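# Move the wooden block from bench to cart floor

## Task

Pick up the wooden block from the bench and lay it flat on the floor of the cart, at the cart's handle end, next to the profiles. The drop flap must stay open, and anything already finished must remain finished at the end. Release the block and move away so that both hands are empty and clear of the cart, the robot is upright and not tilted, and the robot touches nothing.

## Robot and tools

ROBOT. A Rainbow Robotics RB-Y1: a base with two driven wheels and two rear casters (0.58 m wide, 0.10 m ahead of the wheel axle, 0.57 m behind it, sweeping a 0.58 m radius when turning on the spot). It cannot move sideways. On top is a folding leg and torso, a head with head_camera, and two 7-joint arms, each ending in a parallel gripper with a wrist camera (left_wrist_camera, right_wrist_camera) whose case sticks out sideways and can collide. Each arm carries at most 3 kg.

FRAMES. Base frame: origin on the floor between the drive wheels, x forward, y left, z up, metres. chest, left_hand and right_hand are printed in this frame; a hand point lies between its finger pads, fingers along its -z, closing along its x. Printed hand positions can be off, more when reaching far or loaded. base_odometry is in the frame the base had at scene start, heading in rad (positive left); it only counts wheel rotation, so slipping or being shoved fools it.

move. One action plus optional "cameras" (list of head_camera, left_wrist_camera, right_wrist_camera or all; empty list means no images) and "blocking" (default true: return after all motion rests; false: return within about 0.5 s while motion continues). An action is one of: "base" and/or "joints" (optionally with "min_time_s" or "contact_limits"); "target" (optionally with "min_time_s"); or "contact_limits" alone. An empty move just reports state and images.
- base: a velocity command, not a position. {"x_m_s": forward speed, 0.005 to 0.4 either sign or 0; "turn_rad_s": leftward turn rate, 0.02 to 1.509 either sign or 0; "for_s": duration 0.1 to 5}. Omitted speeds are 0. Acceleration is 0.4 m/s² (turn 0.5 rad/s²), so coasting adds up to 1 s (turn 3.1 s). Distance is roughly speed × for_s. If |x| + 0.27|turn| exceeds 0.4 both shrink. The base does not stop on hitting furniture.
- joints: absolute targets keyed by joint name, radians (grippers in metres of opening). Ranges: torso_squat_rad 0..1.2 (lowers chest), torso_shift_rad -0.3..0.6 (hips forward), torso_pitch_rad -0.2..1.4 (lean forward), torso_yaw_rad -1.5..1.5 (left positive; lift both arms out by 0.2 rad first). Combined torso limits: squat+shift<=1.52; squat-shift+pitch<=1.57; shift+0.5pitch-0.4squat<=0.7; shift+0.3pitch-0.5squat<=0.39. Arm joints per side: shoulder_pitch ±2.356 (negative swings forward/up), shoulder_roll left 0..3.141 / right -3.141..0 (away from body), shoulder_yaw ±2.094, elbow -2.617..0.01 (negative bends), forearm_roll ±3.141, wrist_pitch -1.57..1.919, hand_roll ±2.705, gripper_m 0..0.1. head_pan_rad ±0.523, head_tilt_rad -0.35..1.57 (positive looks down).
- target: absolute pose of one hand: {"side": "left"/"right", "x","y","z" in metres in the base frame (-3..3), "quat_wxyz": [w,x,y,z] as printed}. It is solved into arm joints once, so the hand travels on an arc; split long moves. Unreachable poses are approached as closely as possible. It cannot start while another move runs.
- min_time_s: 0.1..8, minimum duration for arm, head and torso motions.
- contact_limits: {"left_gripper_m"/"right_gripper_m": current in mA, 200..672.5}, persists until changed; lowers grip force.

RESULTS. "move" reads done or the worst status. Per-motion words: done, moving, off_target (stopped away from target, may still push), short/reached/refused for targets, stopped, not_followed (collision check withheld an arm), time_out, contact_stop (torso hit something or overloaded), limit_stop_at_<name> (self-collision guard or motor heat), torque_fault. An unplanned stop cancels the rest of the reply's move/wait/finished_scene calls; a refused call does too. Readings include joint_positions, joint and external torques, wrist force/torque (raw, offset), motor_effort of wheels (bracketed peak; large effort at rest means pushing something), lidar_m (12 sectors of 30°, first straight ahead, counter-clockwise, at 0.23 m height, "-" is nothing), wheel_motors_off, on_its_own, motor temperatures, scene_time. The "pictures" line lists image order.

GRIPPING. Command an opening at least 0.005 m narrower than the object; off_target or done both mean holding.

wait: {"seconds": 0..10, "cameras"}; lets time pass, returns state; ends early once moves rest. stop: brakes all running motions. zoom_image: {"camera", "region": [x0,y0,x1,y1] pixels, at most 504×504}; head image 896×504, wrist 644×364. read_manual: licence texts only. finished_scene: {"scene": current number}; ends the scene for good, so the goal must already hold.

AVOID. Arms striking or squeezing each other (including gripper on the other's fingers), contact torque reaching joint limits (torque fault freezes everything 10 s), overheating from long stretched holds, dropping or releasing a moving block, slamming, ramming furniture with the base (wheels shut off), heavy or far-forward loads that tip the robot, catching the upper body under a table edge, and ending leaning or in contact with anything. Objects may occasionally get nudged by outside pushes.

Each tool is called after ">>>" as name([rows], argument=value, ...), one row to a line, values as JSON.

## Session

>>> move()

Scene clock: 0.00 s.
Joint torques (N m): no reading
External joint torques (N m): no reading
Motor temperatures (°C): left_arm=[31 28 32 36 35 33 38] | right_arm=[34 31 32 30 36 36 34]
Wrist force (N): no reading
Wrist torque (N m): no reading
Wrist force, peak (N): no reading
base_odometry: x=+0.000 y=+0.000 heading=+0.000
lidar_m: 0.65 0.68 1.56 4.82 1.63 1.14 1.08 1.13 1.47 3.50 0.97 0.70
base_status: not commanded
joint_positions: torso_squat_rad=+0.350 torso_shift_rad=+0.000 torso_pitch_rad=+0.000 torso_yaw_rad=+0.000 left_shoulder_pitch_rad=+0.049 left_shoulder_roll_rad=+0.015 left_shoulder_yaw_rad=+0.041 left_elbow_rad=-0.149 left_forearm_roll_rad=+0.010 left_wrist_pitch_rad=-0.019 left_hand_roll_rad=+0.045 left_gripper_m=+0.099 right_shoulder_pitch_rad=-0.033 right_shoulder_roll_rad=-0.038 right_shoulder_yaw_rad=+0.024 right_elbow_rad=-0.125 right_forearm_roll_rad=-0.047 right_wrist_pitch_rad=+0.032 right_hand_roll_rad=-0.022 right_gripper_m=+0.099 head_pan_rad=+0.000 head_tilt_rad=+0.400
joint_status: not commanded
wheel_motors_off: 0
motor_effort: left_wheel=+0 right_wheel=+0
chest: x=-0.2280 y=+0.0001 z=+1.2475 quat_wxyz=(+1.000, +0.000, +0.000, +0.000) (m; base frame)
left_hand: x=-0.1861 y=+0.2354 z=+0.5638 quat_wxyz=(+0.997, +0.009, -0.062, +0.055) (m; base frame)
right_hand: x=-0.1506 y=-0.2464 z=+0.5666 quat_wxyz=(+0.998, -0.015, -0.063, -0.016) (m; base frame)
pictures: head_camera, left_wrist_camera, right_wrist_camera

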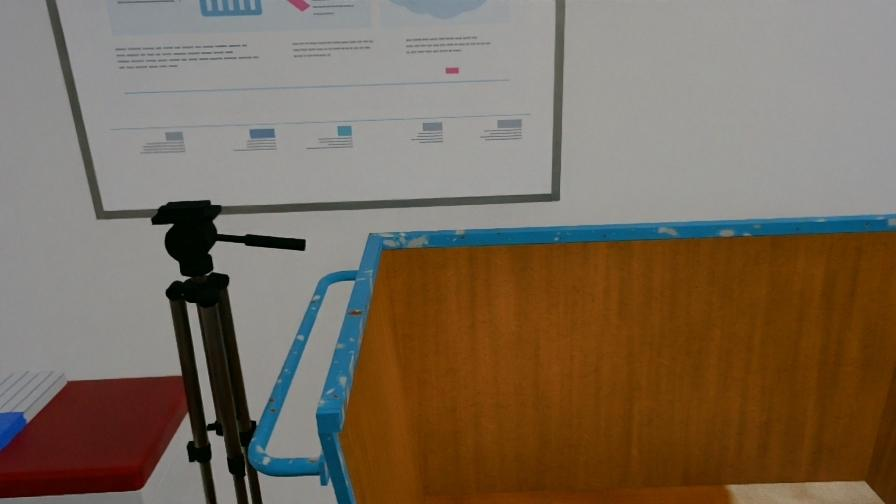

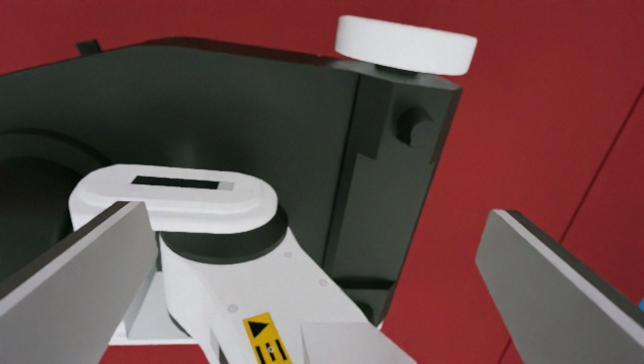

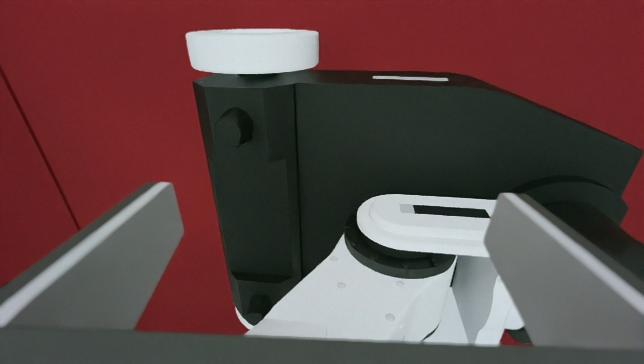

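>>> move(joints={"head_tilt_rad": 0.9}, cameras=["head_camera"])

>>> move(joints={"head_tilt_rad": 0.6, "head_pan_rad": 0.52}, cameras=["head_camera"])

>>> move(joints={"head_tilt_rad": 0.6, "head_pan_rad": -0.52}, cameras=["head_camera"])

>>> move(joints={"head_tilt_rad": 0.95, "head_pan_rad": -0.52}, cameras=["head_camera"])

Scene clock: 3.27 s.
Joint torques (N m): left_arm=[-0.92 -0.1 0.84 0.07 0.03 -0.56 -0.06] | right_arm=[-2.29 -1.13 -0.67 0.08 -0.14 -0.34 -0.02]
External joint torques (N m): left_arm=[-0.3 -0.76 0.8 0.05 0.02 -0.21 -0.06] | right_arm=[-0.04 0.36 -0.62 0.39 -0.17 -0.05 -0.02]
Motor temperatures (°C): left_arm=[31 28 32 36 35 33 38] | right_arm=[34 31 32 30 36 36 34]
Wrist force (N): left_arm=[0.6 1.8 -7.5] | right_arm=[-2.1 0.9 -4.8]
Wrist torque (N m): left_arm=[-0.35 0.26 0.12] | right_arm=[-0.10 -0.08 -0.07]
Wrist force, peak (N): left_arm=[-0.2 1.9 -8.4] | right_arm=[-2.1 1.0 -5.5]
move: done
base_odometry: x=+0.000 y=+0.000 heading=+0.000
lidar_m: 0.65 0.68 1.56 4.84 1.62 1.14 1.08 1.11 1.47 3.51 0.97 0.69
base_status: not commanded
joint_positions: torso_squat_rad=+0.350 torso_shift_rad=+0.000 torso_pitch_rad=+0.000 torso_yaw_rad=+0.000 left_shoulder_pitch_rad=+0.049 left_shoulder_roll_rad=+0.015 left_shoulder_yaw_rad=+0.041 left_elbow_rad=-0.149 left_forearm_roll_rad=+0.010 left_wrist_pitch_rad=-0.019 left_hand_roll_rad=+0.045 left_gripper_m=+0.099 right_shoulder_pitch_rad=-0.033 right_shoulder_roll_rad=-0.038 right_shoulder_yaw_rad=+0.024 right_elbow_rad=-0.125 right_forearm_roll_rad=-0.047 right_wrist_pitch_rad=+0.032 right_hand_roll_rad=-0.022 right_gripper_m=+0.099 head_pan_rad=+0.000 head_tilt_rad=+0.900
joint_status: all done
wheel_motors_off: 0
motor_effort: left_wheel=+0(1) right_wheel=+0(2)
chest: x=-0.2280 y=+0.0001 z=+1.2475 quat_wxyz=(+1.000, +0.000, +0.000, +0.000) (m; base frame)
left_hand: x=-0.1861 y=+0.2354 z=+0.5638 quat_wxyz=(+0.997, +0.009, -0.062, +0.055) (m; base frame)
right_hand: x=-0.1506 y=-0.2464 z=+0.5666 quat_wxyz=(+0.998, -0.015, -0.063, -0.016) (m; base frame)
pictures: head_camera
camera_calibration:
head_camera: T_world_to_cam=[[-0.00752545, -0.999504, -0.0305734, 0.0419166], [-0.746479, 0.0259588, -0.664902, 0.860292], [0.665366, 0.0178187, -0.746305, 1.16253], [0, 0, 0, 1]] pos_world=[-0.131004, -0.00115113, 1.44089]

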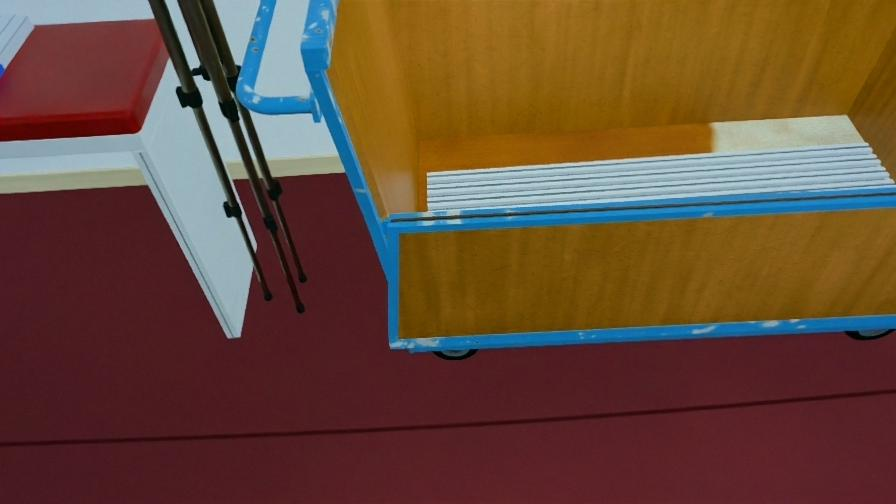

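Scene clock: 4.27 s.
Joint torques (N m): left_arm=[-0.8 -0.46 0.91 0.04 -0.06 -0.68 0.03] | right_arm=[-2.22 -0.89 -0.4 0 -0.15 -0.16 -0.05]
External joint torques (N m): left_arm=[-0.18 -1.13 0.87 0.03 -0.07 -0.33 0.03] | right_arm=[0.03 0.6 -0.35 0.31 -0.19 0.13 -0.05]
Motor temperatures (°C): left_arm=[31 28 32 36 35 33 38] | right_arm=[34 31 32 30 36 36 34]
Wrist force (N): left_arm=[-0.3 1.1 -7.9] | right_arm=[-1.8 1.1 -5.5]
Wrist torque (N m): left_arm=[-0.31 0.12 0.07] | right_arm=[-0.09 -0.03 -0.10]
Wrist force, peak (N): left_arm=[0.3 1.8 -8.5] | right_arm=[-1.6 1.5 -5.6]
move: done
base_odometry: x=+0.000 y=+0.000 heading=+0.000
lidar_m: 0.65 0.68 1.56 4.81 1.63 1.14 1.06 1.11 1.48 3.51 0.99 0.70
base_status: not commanded
joint_positions: torso_squat_rad=+0.350 torso_shift_rad=+0.000 torso_pitch_rad=+0.000 torso_yaw_rad=+0.000 left_shoulder_pitch_rad=+0.049 left_shoulder_roll_rad=+0.015 left_shoulder_yaw_rad=+0.041 left_elbow_rad=-0.149 left_forearm_roll_rad=+0.010 left_wrist_pitch_rad=-0.019 left_hand_roll_rad=+0.045 left_gripper_m=+0.099 right_shoulder_pitch_rad=-0.033 right_shoulder_roll_rad=-0.038 right_shoulder_yaw_rad=+0.024 right_elbow_rad=-0.125 right_forearm_roll_rad=-0.047 right_wrist_pitch_rad=+0.032 right_hand_roll_rad=-0.022 right_gripper_m=+0.099 head_pan_rad=+0.520 head_tilt_rad=+0.600
joint_status: all done
wheel_motors_off: 0
motor_effort: left_wheel=+0(1) right_wheel=-1(2)
chest: x=-0.2280 y=+0.0001 z=+1.2475 quat_wxyz=(+1.000, +0.000, +0.000, +0.000) (m; base frame)
left_hand: x=-0.1861 y=+0.2354 z=+0.5638 quat_wxyz=(+0.997, +0.009, -0.062, +0.055) (m; base frame)
right_hand: x=-0.1506 y=-0.2464 z=+0.5666 quat_wxyz=(+0.998, -0.015, -0.063, -0.016) (m; base frame)
pictures: head_camera
camera_calibration:
head_camera: T_world_to_cam=[[0.498214, -0.866483, -0.0314471, 0.147286], [-0.46132, -0.234194, -0.855767, 1.19539], [0.734143, 0.440863, -0.516405, 0.843793], [0, 0, 0, 1]] pos_world=[-0.141388, 0.0355768, 1.46335]

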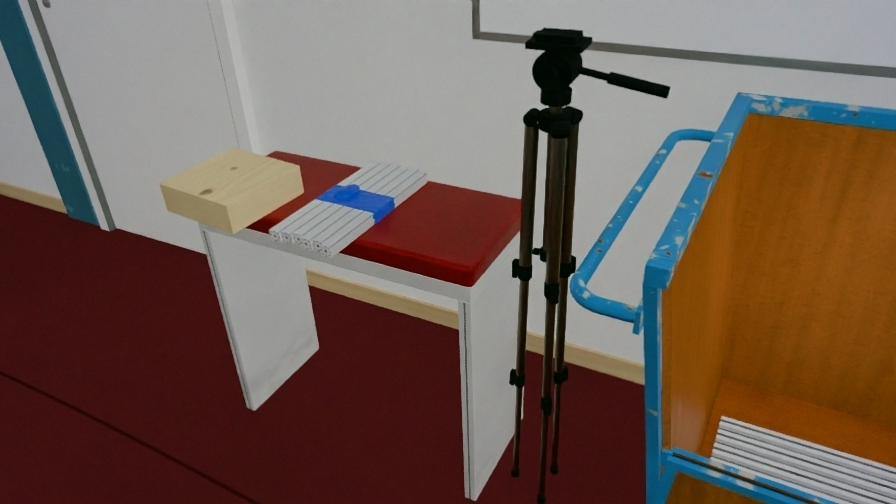

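Scene clock: 5.63 s.
Joint torques (N m): left_arm=[-1.08 -0.17 0.54 0.06 -0.05 -0.6 -0.07] | right_arm=[-2.15 -0.65 -0.55 -0.02 -0.09 -0.15 0.03]
External joint torques (N m): left_arm=[-0.45 -0.84 0.5 0.05 -0.05 -0.25 -0.06] | right_arm=[0.11 0.84 -0.5 0.29 -0.13 0.14 0.03]
Motor temperatures (°C): left_arm=[31 28 32 36 35 33 38] | right_arm=[34 31 32 30 36 36 34]
Wrist force (N): left_arm=[0.0 1.1 -7.3] | right_arm=[-1.4 1.1 -5.5]
Wrist torque (N m): left_arm=[-0.27 0.14 0.07] | right_arm=[-0.10 0.00 -0.09]
Wrist force, peak (N): left_arm=[0.0 1.5 -8.4] | right_arm=[-2.0 1.0 -5.6]
move: done
base_odometry: x=+0.000 y=+0.000 heading=+0.000
lidar_m: 0.65 0.68 1.57 4.82 1.63 1.13 1.07 1.13 1.48 3.51 0.98 0.68
base_status: not commanded
joint_positions: torso_squat_rad=+0.350 torso_shift_rad=+0.000 torso_pitch_rad=+0.000 torso_yaw_rad=+0.000 left_shoulder_pitch_rad=+0.049 left_shoulder_roll_rad=+0.015 left_shoulder_yaw_rad=+0.041 left_elbow_rad=-0.149 left_forearm_roll_rad=+0.010 left_wrist_pitch_rad=-0.019 left_hand_roll_rad=+0.045 left_gripper_m=+0.099 right_shoulder_pitch_rad=-0.033 right_shoulder_roll_rad=-0.038 right_shoulder_yaw_rad=+0.024 right_elbow_rad=-0.125 right_forearm_roll_rad=-0.047 right_wrist_pitch_rad=+0.032 right_hand_roll_rad=-0.022 right_gripper_m=+0.099 head_pan_rad=-0.520 head_tilt_rad=+0.600
joint_status: all done
wheel_motors_off: 0
motor_effort: left_wheel=+0(1) right_wheel=+0(2)
chest: x=-0.2280 y=+0.0001 z=+1.2475 quat_wxyz=(+1.000, +0.000, +0.000, +0.000) (m; base frame)
left_hand: x=-0.1861 y=+0.2354 z=+0.5638 quat_wxyz=(+0.997, +0.009, -0.062, +0.055) (m; base frame)
right_hand: x=-0.1506 y=-0.2464 z=+0.5666 quat_wxyz=(+0.998, -0.015, -0.063, -0.016) (m; base frame)
pictures: head_camera
camera_calibration:
head_camera: T_world_to_cam=[[-0.495067, -0.868285, -0.0314512, -0.0573267], [-0.435413, 0.279258, -0.855821, 1.20073], [0.75188, -0.409995, -0.516314, 0.847427], [0, 0, 0, 1]] pos_world=[-0.142731, -0.0376481, 1.46335]

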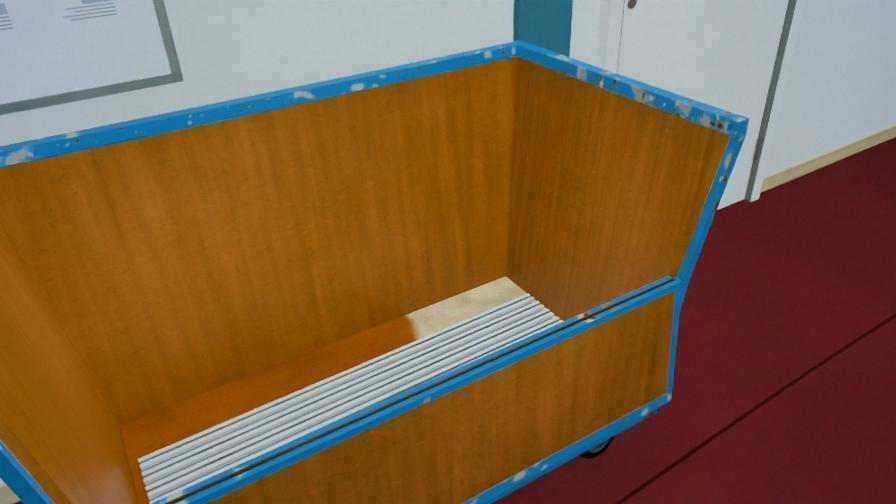

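Scene clock: 6.50 s.
Joint torques (N m): left_arm=[-0.94 -0.28 0.65 0.01 0.02 -0.6 -0.08] | right_arm=[-2.66 -0.96 -0.64 0.05 -0.11 -0.15 0.03]
External joint torques (N m): left_arm=[-0.31 -0.95 0.61 0 0.01 -0.24 -0.07] | right_arm=[-0.4 0.53 -0.59 0.36 -0.14 0.14 0.03]
Motor temperatures (°C): left_arm=[31 28 32 36 35 33 38] | right_arm=[34 31 32 30 36 36 34]
Wrist force (N): left_arm=[0.3 1.4 -7.2] | right_arm=[-1.6 0.9 -5.1]
Wrist torque (N m): left_arm=[-0.32 0.18 0.08] | right_arm=[-0.07 -0.04 -0.09]
Wrist force, peak (N): left_arm=[0.1 1.6 -8.1] | right_arm=[-1.6 0.8 -5.6]
move: done
base_odometry: x=+0.000 y=+0.000 heading=+0.000
lidar_m: 0.66 0.68 1.56 4.84 1.62 1.14 1.07 1.12 1.48 3.51 1.00 0.69
base_status: not commanded
joint_positions: torso_squat_rad=+0.350 torso_shift_rad=+0.000 torso_pitch_rad=+0.000 torso_yaw_rad=+0.000 left_shoulder_pitch_rad=+0.049 left_shoulder_roll_rad=+0.015 left_shoulder_yaw_rad=+0.041 left_elbow_rad=-0.149 left_forearm_roll_rad=+0.010 left_wrist_pitch_rad=-0.019 left_hand_roll_rad=+0.045 left_gripper_m=+0.099 right_shoulder_pitch_rad=-0.033 right_shoulder_roll_rad=-0.038 right_shoulder_yaw_rad=+0.024 right_elbow_rad=-0.125 right_forearm_roll_rad=-0.047 right_wrist_pitch_rad=+0.032 right_hand_roll_rad=-0.022 right_gripper_m=+0.099 head_pan_rad=-0.520 head_tilt_rad=+0.950
joint_status: all done
wheel_motors_off: 0
motor_effort: left_wheel=+1(1) right_wheel=+0(2)
chest: x=-0.2280 y=+0.0001 z=+1.2475 quat_wxyz=(+1.000, +0.000, +0.000, +0.000) (m; base frame)
left_hand: x=-0.1861 y=+0.2354 z=+0.5638 quat_wxyz=(+0.997, +0.009, -0.062, +0.055) (m; base frame)
right_hand: x=-0.1506 y=-0.2464 z=+0.5666 quat_wxyz=(+0.998, -0.015, -0.063, -0.016) (m; base frame)
pictures: head_camera
camera_calibration:
head_camera: T_world_to_cam=[[-0.50451, -0.862878, -0.0301983, -0.061023], [-0.662902, 0.409523, -0.626779, 0.822309], [0.553201, -0.296198, -0.778612, 1.18625], [0, 0, 0, 1]] pos_world=[-0.14191, -0.0380458, 1.43719]

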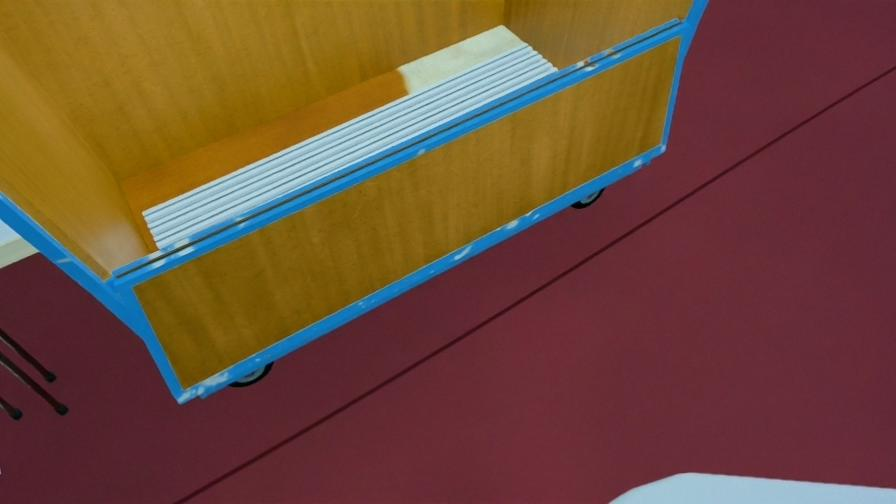

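>>> move(base={"x_m_s": -0.2, "for_s": 1.5}, joints={"head_tilt_rad": 0.6, "head_pan_rad": 0.52}, cameras=["head_camera"])

>>> zoom_image(camera="head_camera", region=[150, 50, 550, 300])

>>> move(joints={"head_tilt_rad": 0.6, "head_pan_rad": -0.2}, cameras=["head_camera"])

Scene clock: 15.87 s.
Joint torques (N m): left_arm=[-1.39 -0.38 0.73 -0.08 -0.07 -0.6 0.02] | right_arm=[-1.95 -1.21 -0.44 -0.11 -0.11 -0.21 -0.02]
External joint torques (N m): left_arm=[-0.76 -1.04 0.69 -0.09 -0.07 -0.25 0.03] | right_arm=[0.31 0.28 -0.39 0.2 -0.14 0.08 -0.02]
Motor temperatures (°C): left_arm=[31 28 32 36 35 33 38] | right_arm=[34 31 32 30 36 36 34]
Wrist force (N): left_arm=[-0.5 1.1 -7.4] | right_arm=[-1.6 1.1 -4.9]
Wrist torque (N m): left_arm=[-0.25 0.07 0.08] | right_arm=[-0.12 -0.03 -0.08]
Wrist force, peak (N): left_arm=[0.0 1.4 -8.5] | right_arm=[-2.1 1.5 -5.4]
move: done
base_odometry: x=-0.300 y=+0.000 heading=+0.000
lidar_m: 0.95 1.29 1.73 3.88 1.18 0.82 0.78 0.81 1.08 2.54 1.43 1.00
base_status: done (sent for 1.5 of 1.5 s)
joint_positions: torso_squat_rad=+0.350 torso_shift_rad=+0.000 torso_pitch_rad=+0.000 torso_yaw_rad=+0.000 left_shoulder_pitch_rad=+0.049 left_shoulder_roll_rad=+0.015 left_shoulder_yaw_rad=+0.041 left_elbow_rad=-0.149 left_forearm_roll_rad=+0.010 left_wrist_pitch_rad=-0.019 left_hand_roll_rad=+0.045 left_gripper_m=+0.099 right_shoulder_pitch_rad=-0.033 right_shoulder_roll_rad=-0.038 right_shoulder_yaw_rad=+0.024 right_elbow_rad=-0.125 right_forearm_roll_rad=-0.047 right_wrist_pitch_rad=+0.032 right_hand_roll_rad=-0.022 right_gripper_m=+0.099 head_pan_rad=+0.520 head_tilt_rad=+0.600
joint_status: all done
wheel_motors_off: 0
motor_effort: left_wheel=+0(36) right_wheel=-1(26)
chest: x=-0.2280 y=+0.0001 z=+1.2475 quat_wxyz=(+1.000, +0.000, +0.000, +0.000) (m; base frame)
left_hand: x=-0.1862 y=+0.2354 z=+0.5638 quat_wxyz=(+0.997, +0.009, -0.062, +0.055) (m; base frame)
right_hand: x=-0.1506 y=-0.2464 z=+0.5666 quat_wxyz=(+0.998, -0.015, -0.062, -0.016) (m; base frame)
pictures: head_camera
camera_calibration:
head_camera: T_world_to_cam=[[0.498239, -0.866471, -0.0314037, 0.147275], [-0.461294, -0.234238, -0.855769, 1.19535], [0.734143, 0.440864, -0.516404, 0.843865], [0, 0, 0, 1]] pos_world=[-0.141488, 0.0355767, 1.46335]

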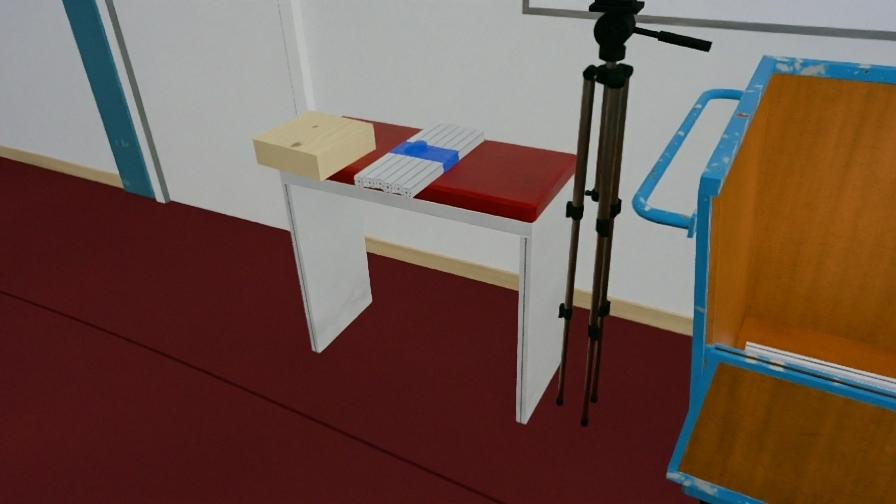

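Scaled by 1.260 from the camera's 896x504 image, which has a finer 1280x720 frame.

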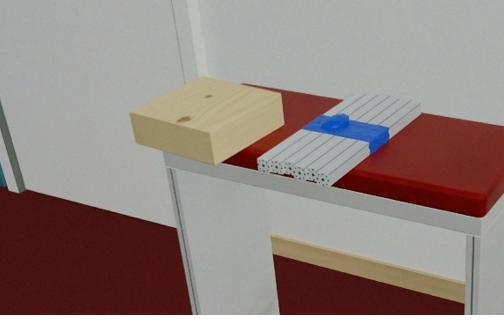

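Scene clock: 17.00 s.
Joint torques (N m): left_arm=[-1.3 -0.19 0.68 0.2 -0.06 -0.74 -0.15] | right_arm=[-2.04 -1.14 -0.38 -0.11 -0.16 -0.24 0.04]
External joint torques (N m): left_arm=[-0.67 -0.85 0.64 0.19 -0.07 -0.39 -0.15] | right_arm=[0.22 0.36 -0.33 0.2 -0.2 0.05 0.03]
Motor temperatures (°C): left_arm=[31 28 32 36 35 33 38] | right_arm=[34 31 32 30 36 36 34]
Wrist force (N): left_arm=[-0.4 1.1 -7.2] | right_arm=[-1.6 1.0 -4.7]
Wrist torque (N m): left_arm=[-0.32 0.12 0.08] | right_arm=[-0.08 -0.04 -0.09]
Wrist force, peak (N): left_arm=[-0.5 0.9 -8.5] | right_arm=[-1.5 1.5 -5.5]
move: done
base_odometry: x=-0.300 y=+0.000 heading=+0.000
lidar_m: 0.95 1.28 1.73 3.87 1.18 0.81 0.79 0.80 1.07 2.54 1.43 1.01
base_status: not commanded
joint_positions: torso_squat_rad=+0.350 torso_shift_rad=+0.000 torso_pitch_rad=+0.000 torso_yaw_rad=+0.000 left_shoulder_pitch_rad=+0.049 left_shoulder_roll_rad=+0.015 left_shoulder_yaw_rad=+0.041 left_elbow_rad=-0.149 left_forearm_roll_rad=+0.010 left_wrist_pitch_rad=-0.019 left_hand_roll_rad=+0.045 left_gripper_m=+0.099 right_shoulder_pitch_rad=-0.033 right_shoulder_roll_rad=-0.038 right_shoulder_yaw_rad=+0.024 right_elbow_rad=-0.125 right_forearm_roll_rad=-0.047 right_wrist_pitch_rad=+0.032 right_hand_roll_rad=-0.022 right_gripper_m=+0.099 head_pan_rad=-0.200 head_tilt_rad=+0.600
joint_status: all done
wheel_motors_off: 0
motor_effort: left_wheel=+0(1) right_wheel=+0(2)
chest: x=-0.2280 y=+0.0001 z=+1.2475 quat_wxyz=(+1.000, +0.000, +0.000, +0.000) (m; base frame)
left_hand: x=-0.1862 y=+0.2354 z=+0.5638 quat_wxyz=(+0.997, +0.009, -0.062, +0.055) (m; base frame)
right_hand: x=-0.1506 y=-0.2464 z=+0.5666 quat_wxyz=(+0.998, -0.015, -0.062, -0.016) (m; base frame)
pictures: head_camera
camera_calibration:
head_camera: T_world_to_cam=[[-0.196712, -0.979957, -0.0314417, 0.00416114], [-0.501157, 0.128059, -0.855829, 1.1872], [0.842702, -0.152595, -0.516303, 0.866103], [0, 0, 0, 1]] pos_world=[-0.134073, -0.0157917, 1.46335]

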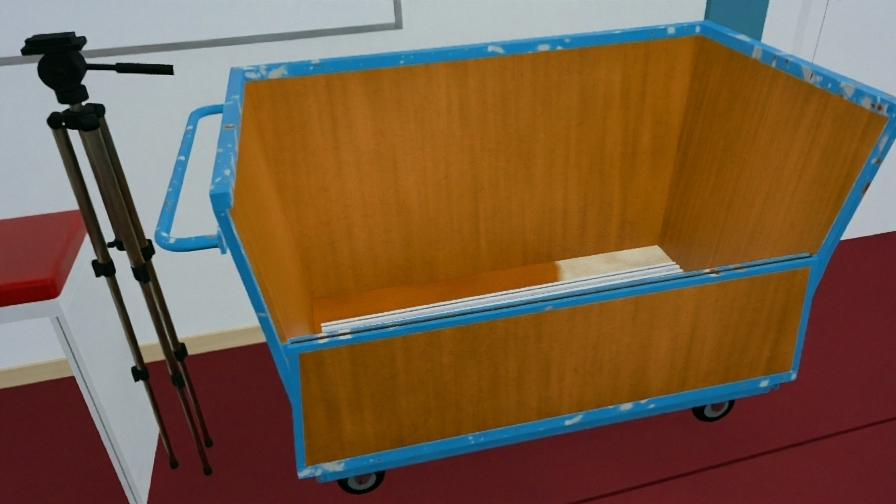

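>>> move(base={"x_m_s": 0.25, "for_s": 2.9}, joints={"head_tilt_rad": 1.1, "head_pan_rad": 0}, cameras=["head_camera"])

>>> move(joints={"torso_pitch_rad": 0.35, "head_tilt_rad": 0.7}, cameras=["head_camera"])

Scene clock: 46.57 s.
Joint torques (N m): left_arm=[-0.2 -0.2 0.9 0.12 -0.06 -0.59 -0.03] | right_arm=[-2.09 -1.18 -0.5 0.05 -0.16 -0.19 -0.02]
External joint torques (N m): left_arm=[0.42 -0.86 0.86 0.1 -0.06 -0.24 -0.02] | right_arm=[0.17 0.31 -0.45 0.36 -0.2 0.1 -0.03]
Motor temperatures (°C): left_arm=[31 28 32 36 35 33 38] | right_arm=[34 31 32 30 36 36 34]
Wrist force (N): left_arm=[0.2 1.2 -7.3] | right_arm=[-1.8 1.2 -4.8]
Wrist torque (N m): left_arm=[-0.30 0.16 0.12] | right_arm=[-0.12 -0.04 -0.11]
Wrist force, peak (N): left_arm=[-0.7 1.2 -8.6] | right_arm=[-1.7 0.7 -5.6]
move: done
base_odometry: x=+0.425 y=+0.000 heading=+0.000
lidar_m: 0.23 0.24 0.72 3.45 2.27 1.57 1.50 1.55 2.04 1.11 0.37 0.25
base_status: done (sent for 2.9 of 2.9 s)
joint_positions: torso_squat_rad=+0.350 torso_shift_rad=+0.000 torso_pitch_rad=+0.000 torso_yaw_rad=+0.000 left_shoulder_pitch_rad=+0.049 left_shoulder_roll_rad=+0.015 left_shoulder_yaw_rad=+0.041 left_elbow_rad=-0.149 left_forearm_roll_rad=+0.010 left_wrist_pitch_rad=-0.019 left_hand_roll_rad=+0.045 left_gripper_m=+0.099 right_shoulder_pitch_rad=-0.033 right_shoulder_roll_rad=-0.038 right_shoulder_yaw_rad=+0.024 right_elbow_rad=-0.125 right_forearm_roll_rad=-0.047 right_wrist_pitch_rad=+0.032 right_hand_roll_rad=-0.022 right_gripper_m=+0.099 head_pan_rad=+0.000 head_tilt_rad=+1.100
joint_status: all done
wheel_motors_off: 0
motor_effort: left_wheel=+0(25) right_wheel=-3(29)
chest: x=-0.2279 y=+0.0001 z=+1.2475 quat_wxyz=(+1.000, +0.000, +0.000, +0.000) (m; base frame)
left_hand: x=-0.1860 y=+0.2354 z=+0.5638 quat_wxyz=(+0.997, +0.009, -0.062, +0.055) (m; base frame)
right_hand: x=-0.1505 y=-0.2464 z=+0.5666 quat_wxyz=(+0.998, -0.015, -0.062, -0.016) (m; base frame)
pictures: head_camera
camera_calibration:
head_camera: T_world_to_cam=[[-0.0135407, -0.999502, -0.0285197, 0.0377141], [-0.863728, 0.026062, -0.503285, 0.602366], [0.503777, 0.0178184, -0.86365, 1.29906], [0, 0, 0, 1]] pos_world=[-0.133647, -0.00115082, 1.42617]

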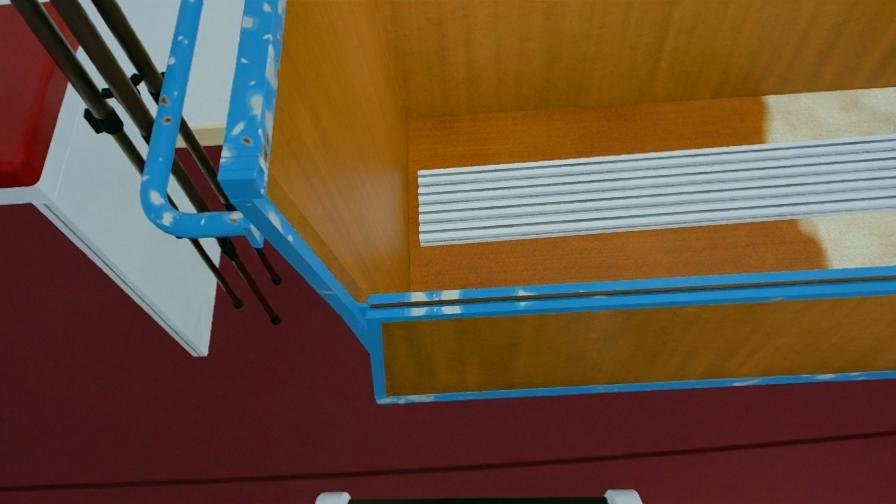

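Scene clock: 48.53 s.
Joint torques (N m): left_arm=[7.71 -0.16 0.83 4.01 -0.03 0.07 -0.06] | right_arm=[7.19 -0.67 -0.56 3.87 -0.22 0.48 -0.07]
External joint torques (N m): left_arm=[-1.15 -0.94 0.7 0.29 -0.03 -0.28 -0.07] | right_arm=[0.06 0.64 -0.38 0.67 -0.17 0.11 -0.06]
Motor temperatures (°C): left_arm=[31 28 32 36 35 33 38] | right_arm=[34 31 32 30 36 36 34]
Wrist force (N): left_arm=[2.6 0.9 -7.2] | right_arm=[0.2 1.4 -4.9]
Wrist torque (N m): left_arm=[-0.25 0.27 0.08] | right_arm=[-0.14 0.08 -0.05]
Wrist force, peak (N): left_arm=[1.8 1.0 -8.2] | right_arm=[-1.4 1.2 -5.3]
move: done
base_odometry: x=+0.425 y=+0.000 heading=+0.000
lidar_m: 0.23 0.23 0.72 3.46 2.26 1.59 1.50 1.55 2.04 1.11 0.34 0.24
base_status: not commanded
joint_positions: torso_squat_rad=+0.350 torso_shift_rad=+0.000 torso_pitch_rad=+0.350 torso_yaw_rad=+0.000 left_shoulder_pitch_rad=+0.049 left_shoulder_roll_rad=+0.015 left_shoulder_yaw_rad=+0.041 left_elbow_rad=-0.149 left_forearm_roll_rad=+0.010 left_wrist_pitch_rad=-0.019 left_hand_roll_rad=+0.045 left_gripper_m=+0.099 right_shoulder_pitch_rad=-0.033 right_shoulder_roll_rad=-0.038 right_shoulder_yaw_rad=+0.024 right_elbow_rad=-0.125 right_forearm_roll_rad=-0.047 right_wrist_pitch_rad=+0.032 right_hand_roll_rad=-0.022 right_gripper_m=+0.099 head_pan_rad=+0.000 head_tilt_rad=+0.700
joint_status: all done
wheel_motors_off: 0
motor_effort: left_wheel=+1(2) right_wheel=+1(4)
chest: x=-0.1219 y=+0.0001 z=+1.2287 quat_wxyz=(+0.985, +0.000, +0.174, +0.000) (m; base frame)
left_hand: x=-0.3170 y=+0.2354 z=+0.5722 quat_wxyz=(+0.992, +0.018, +0.113, +0.053) (m; base frame)
right_hand: x=-0.2826 y=-0.2464 z=+0.5626 quat_wxyz=(+0.993, -0.018, +0.112, -0.014) (m; base frame)
pictures: head_camera
camera_calibration:
head_camera: T_world_to_cam=[[-0.0120128, -0.999504, -0.0291074, 0.0398369], [-0.837452, 0.0259626, -0.545894, 0.793596], [0.546379, 0.0178183, -0.837349, 1.14289], [0, 0, 0, 1]] pos_world=[0.0406244, -0.00115112, 1.39138]

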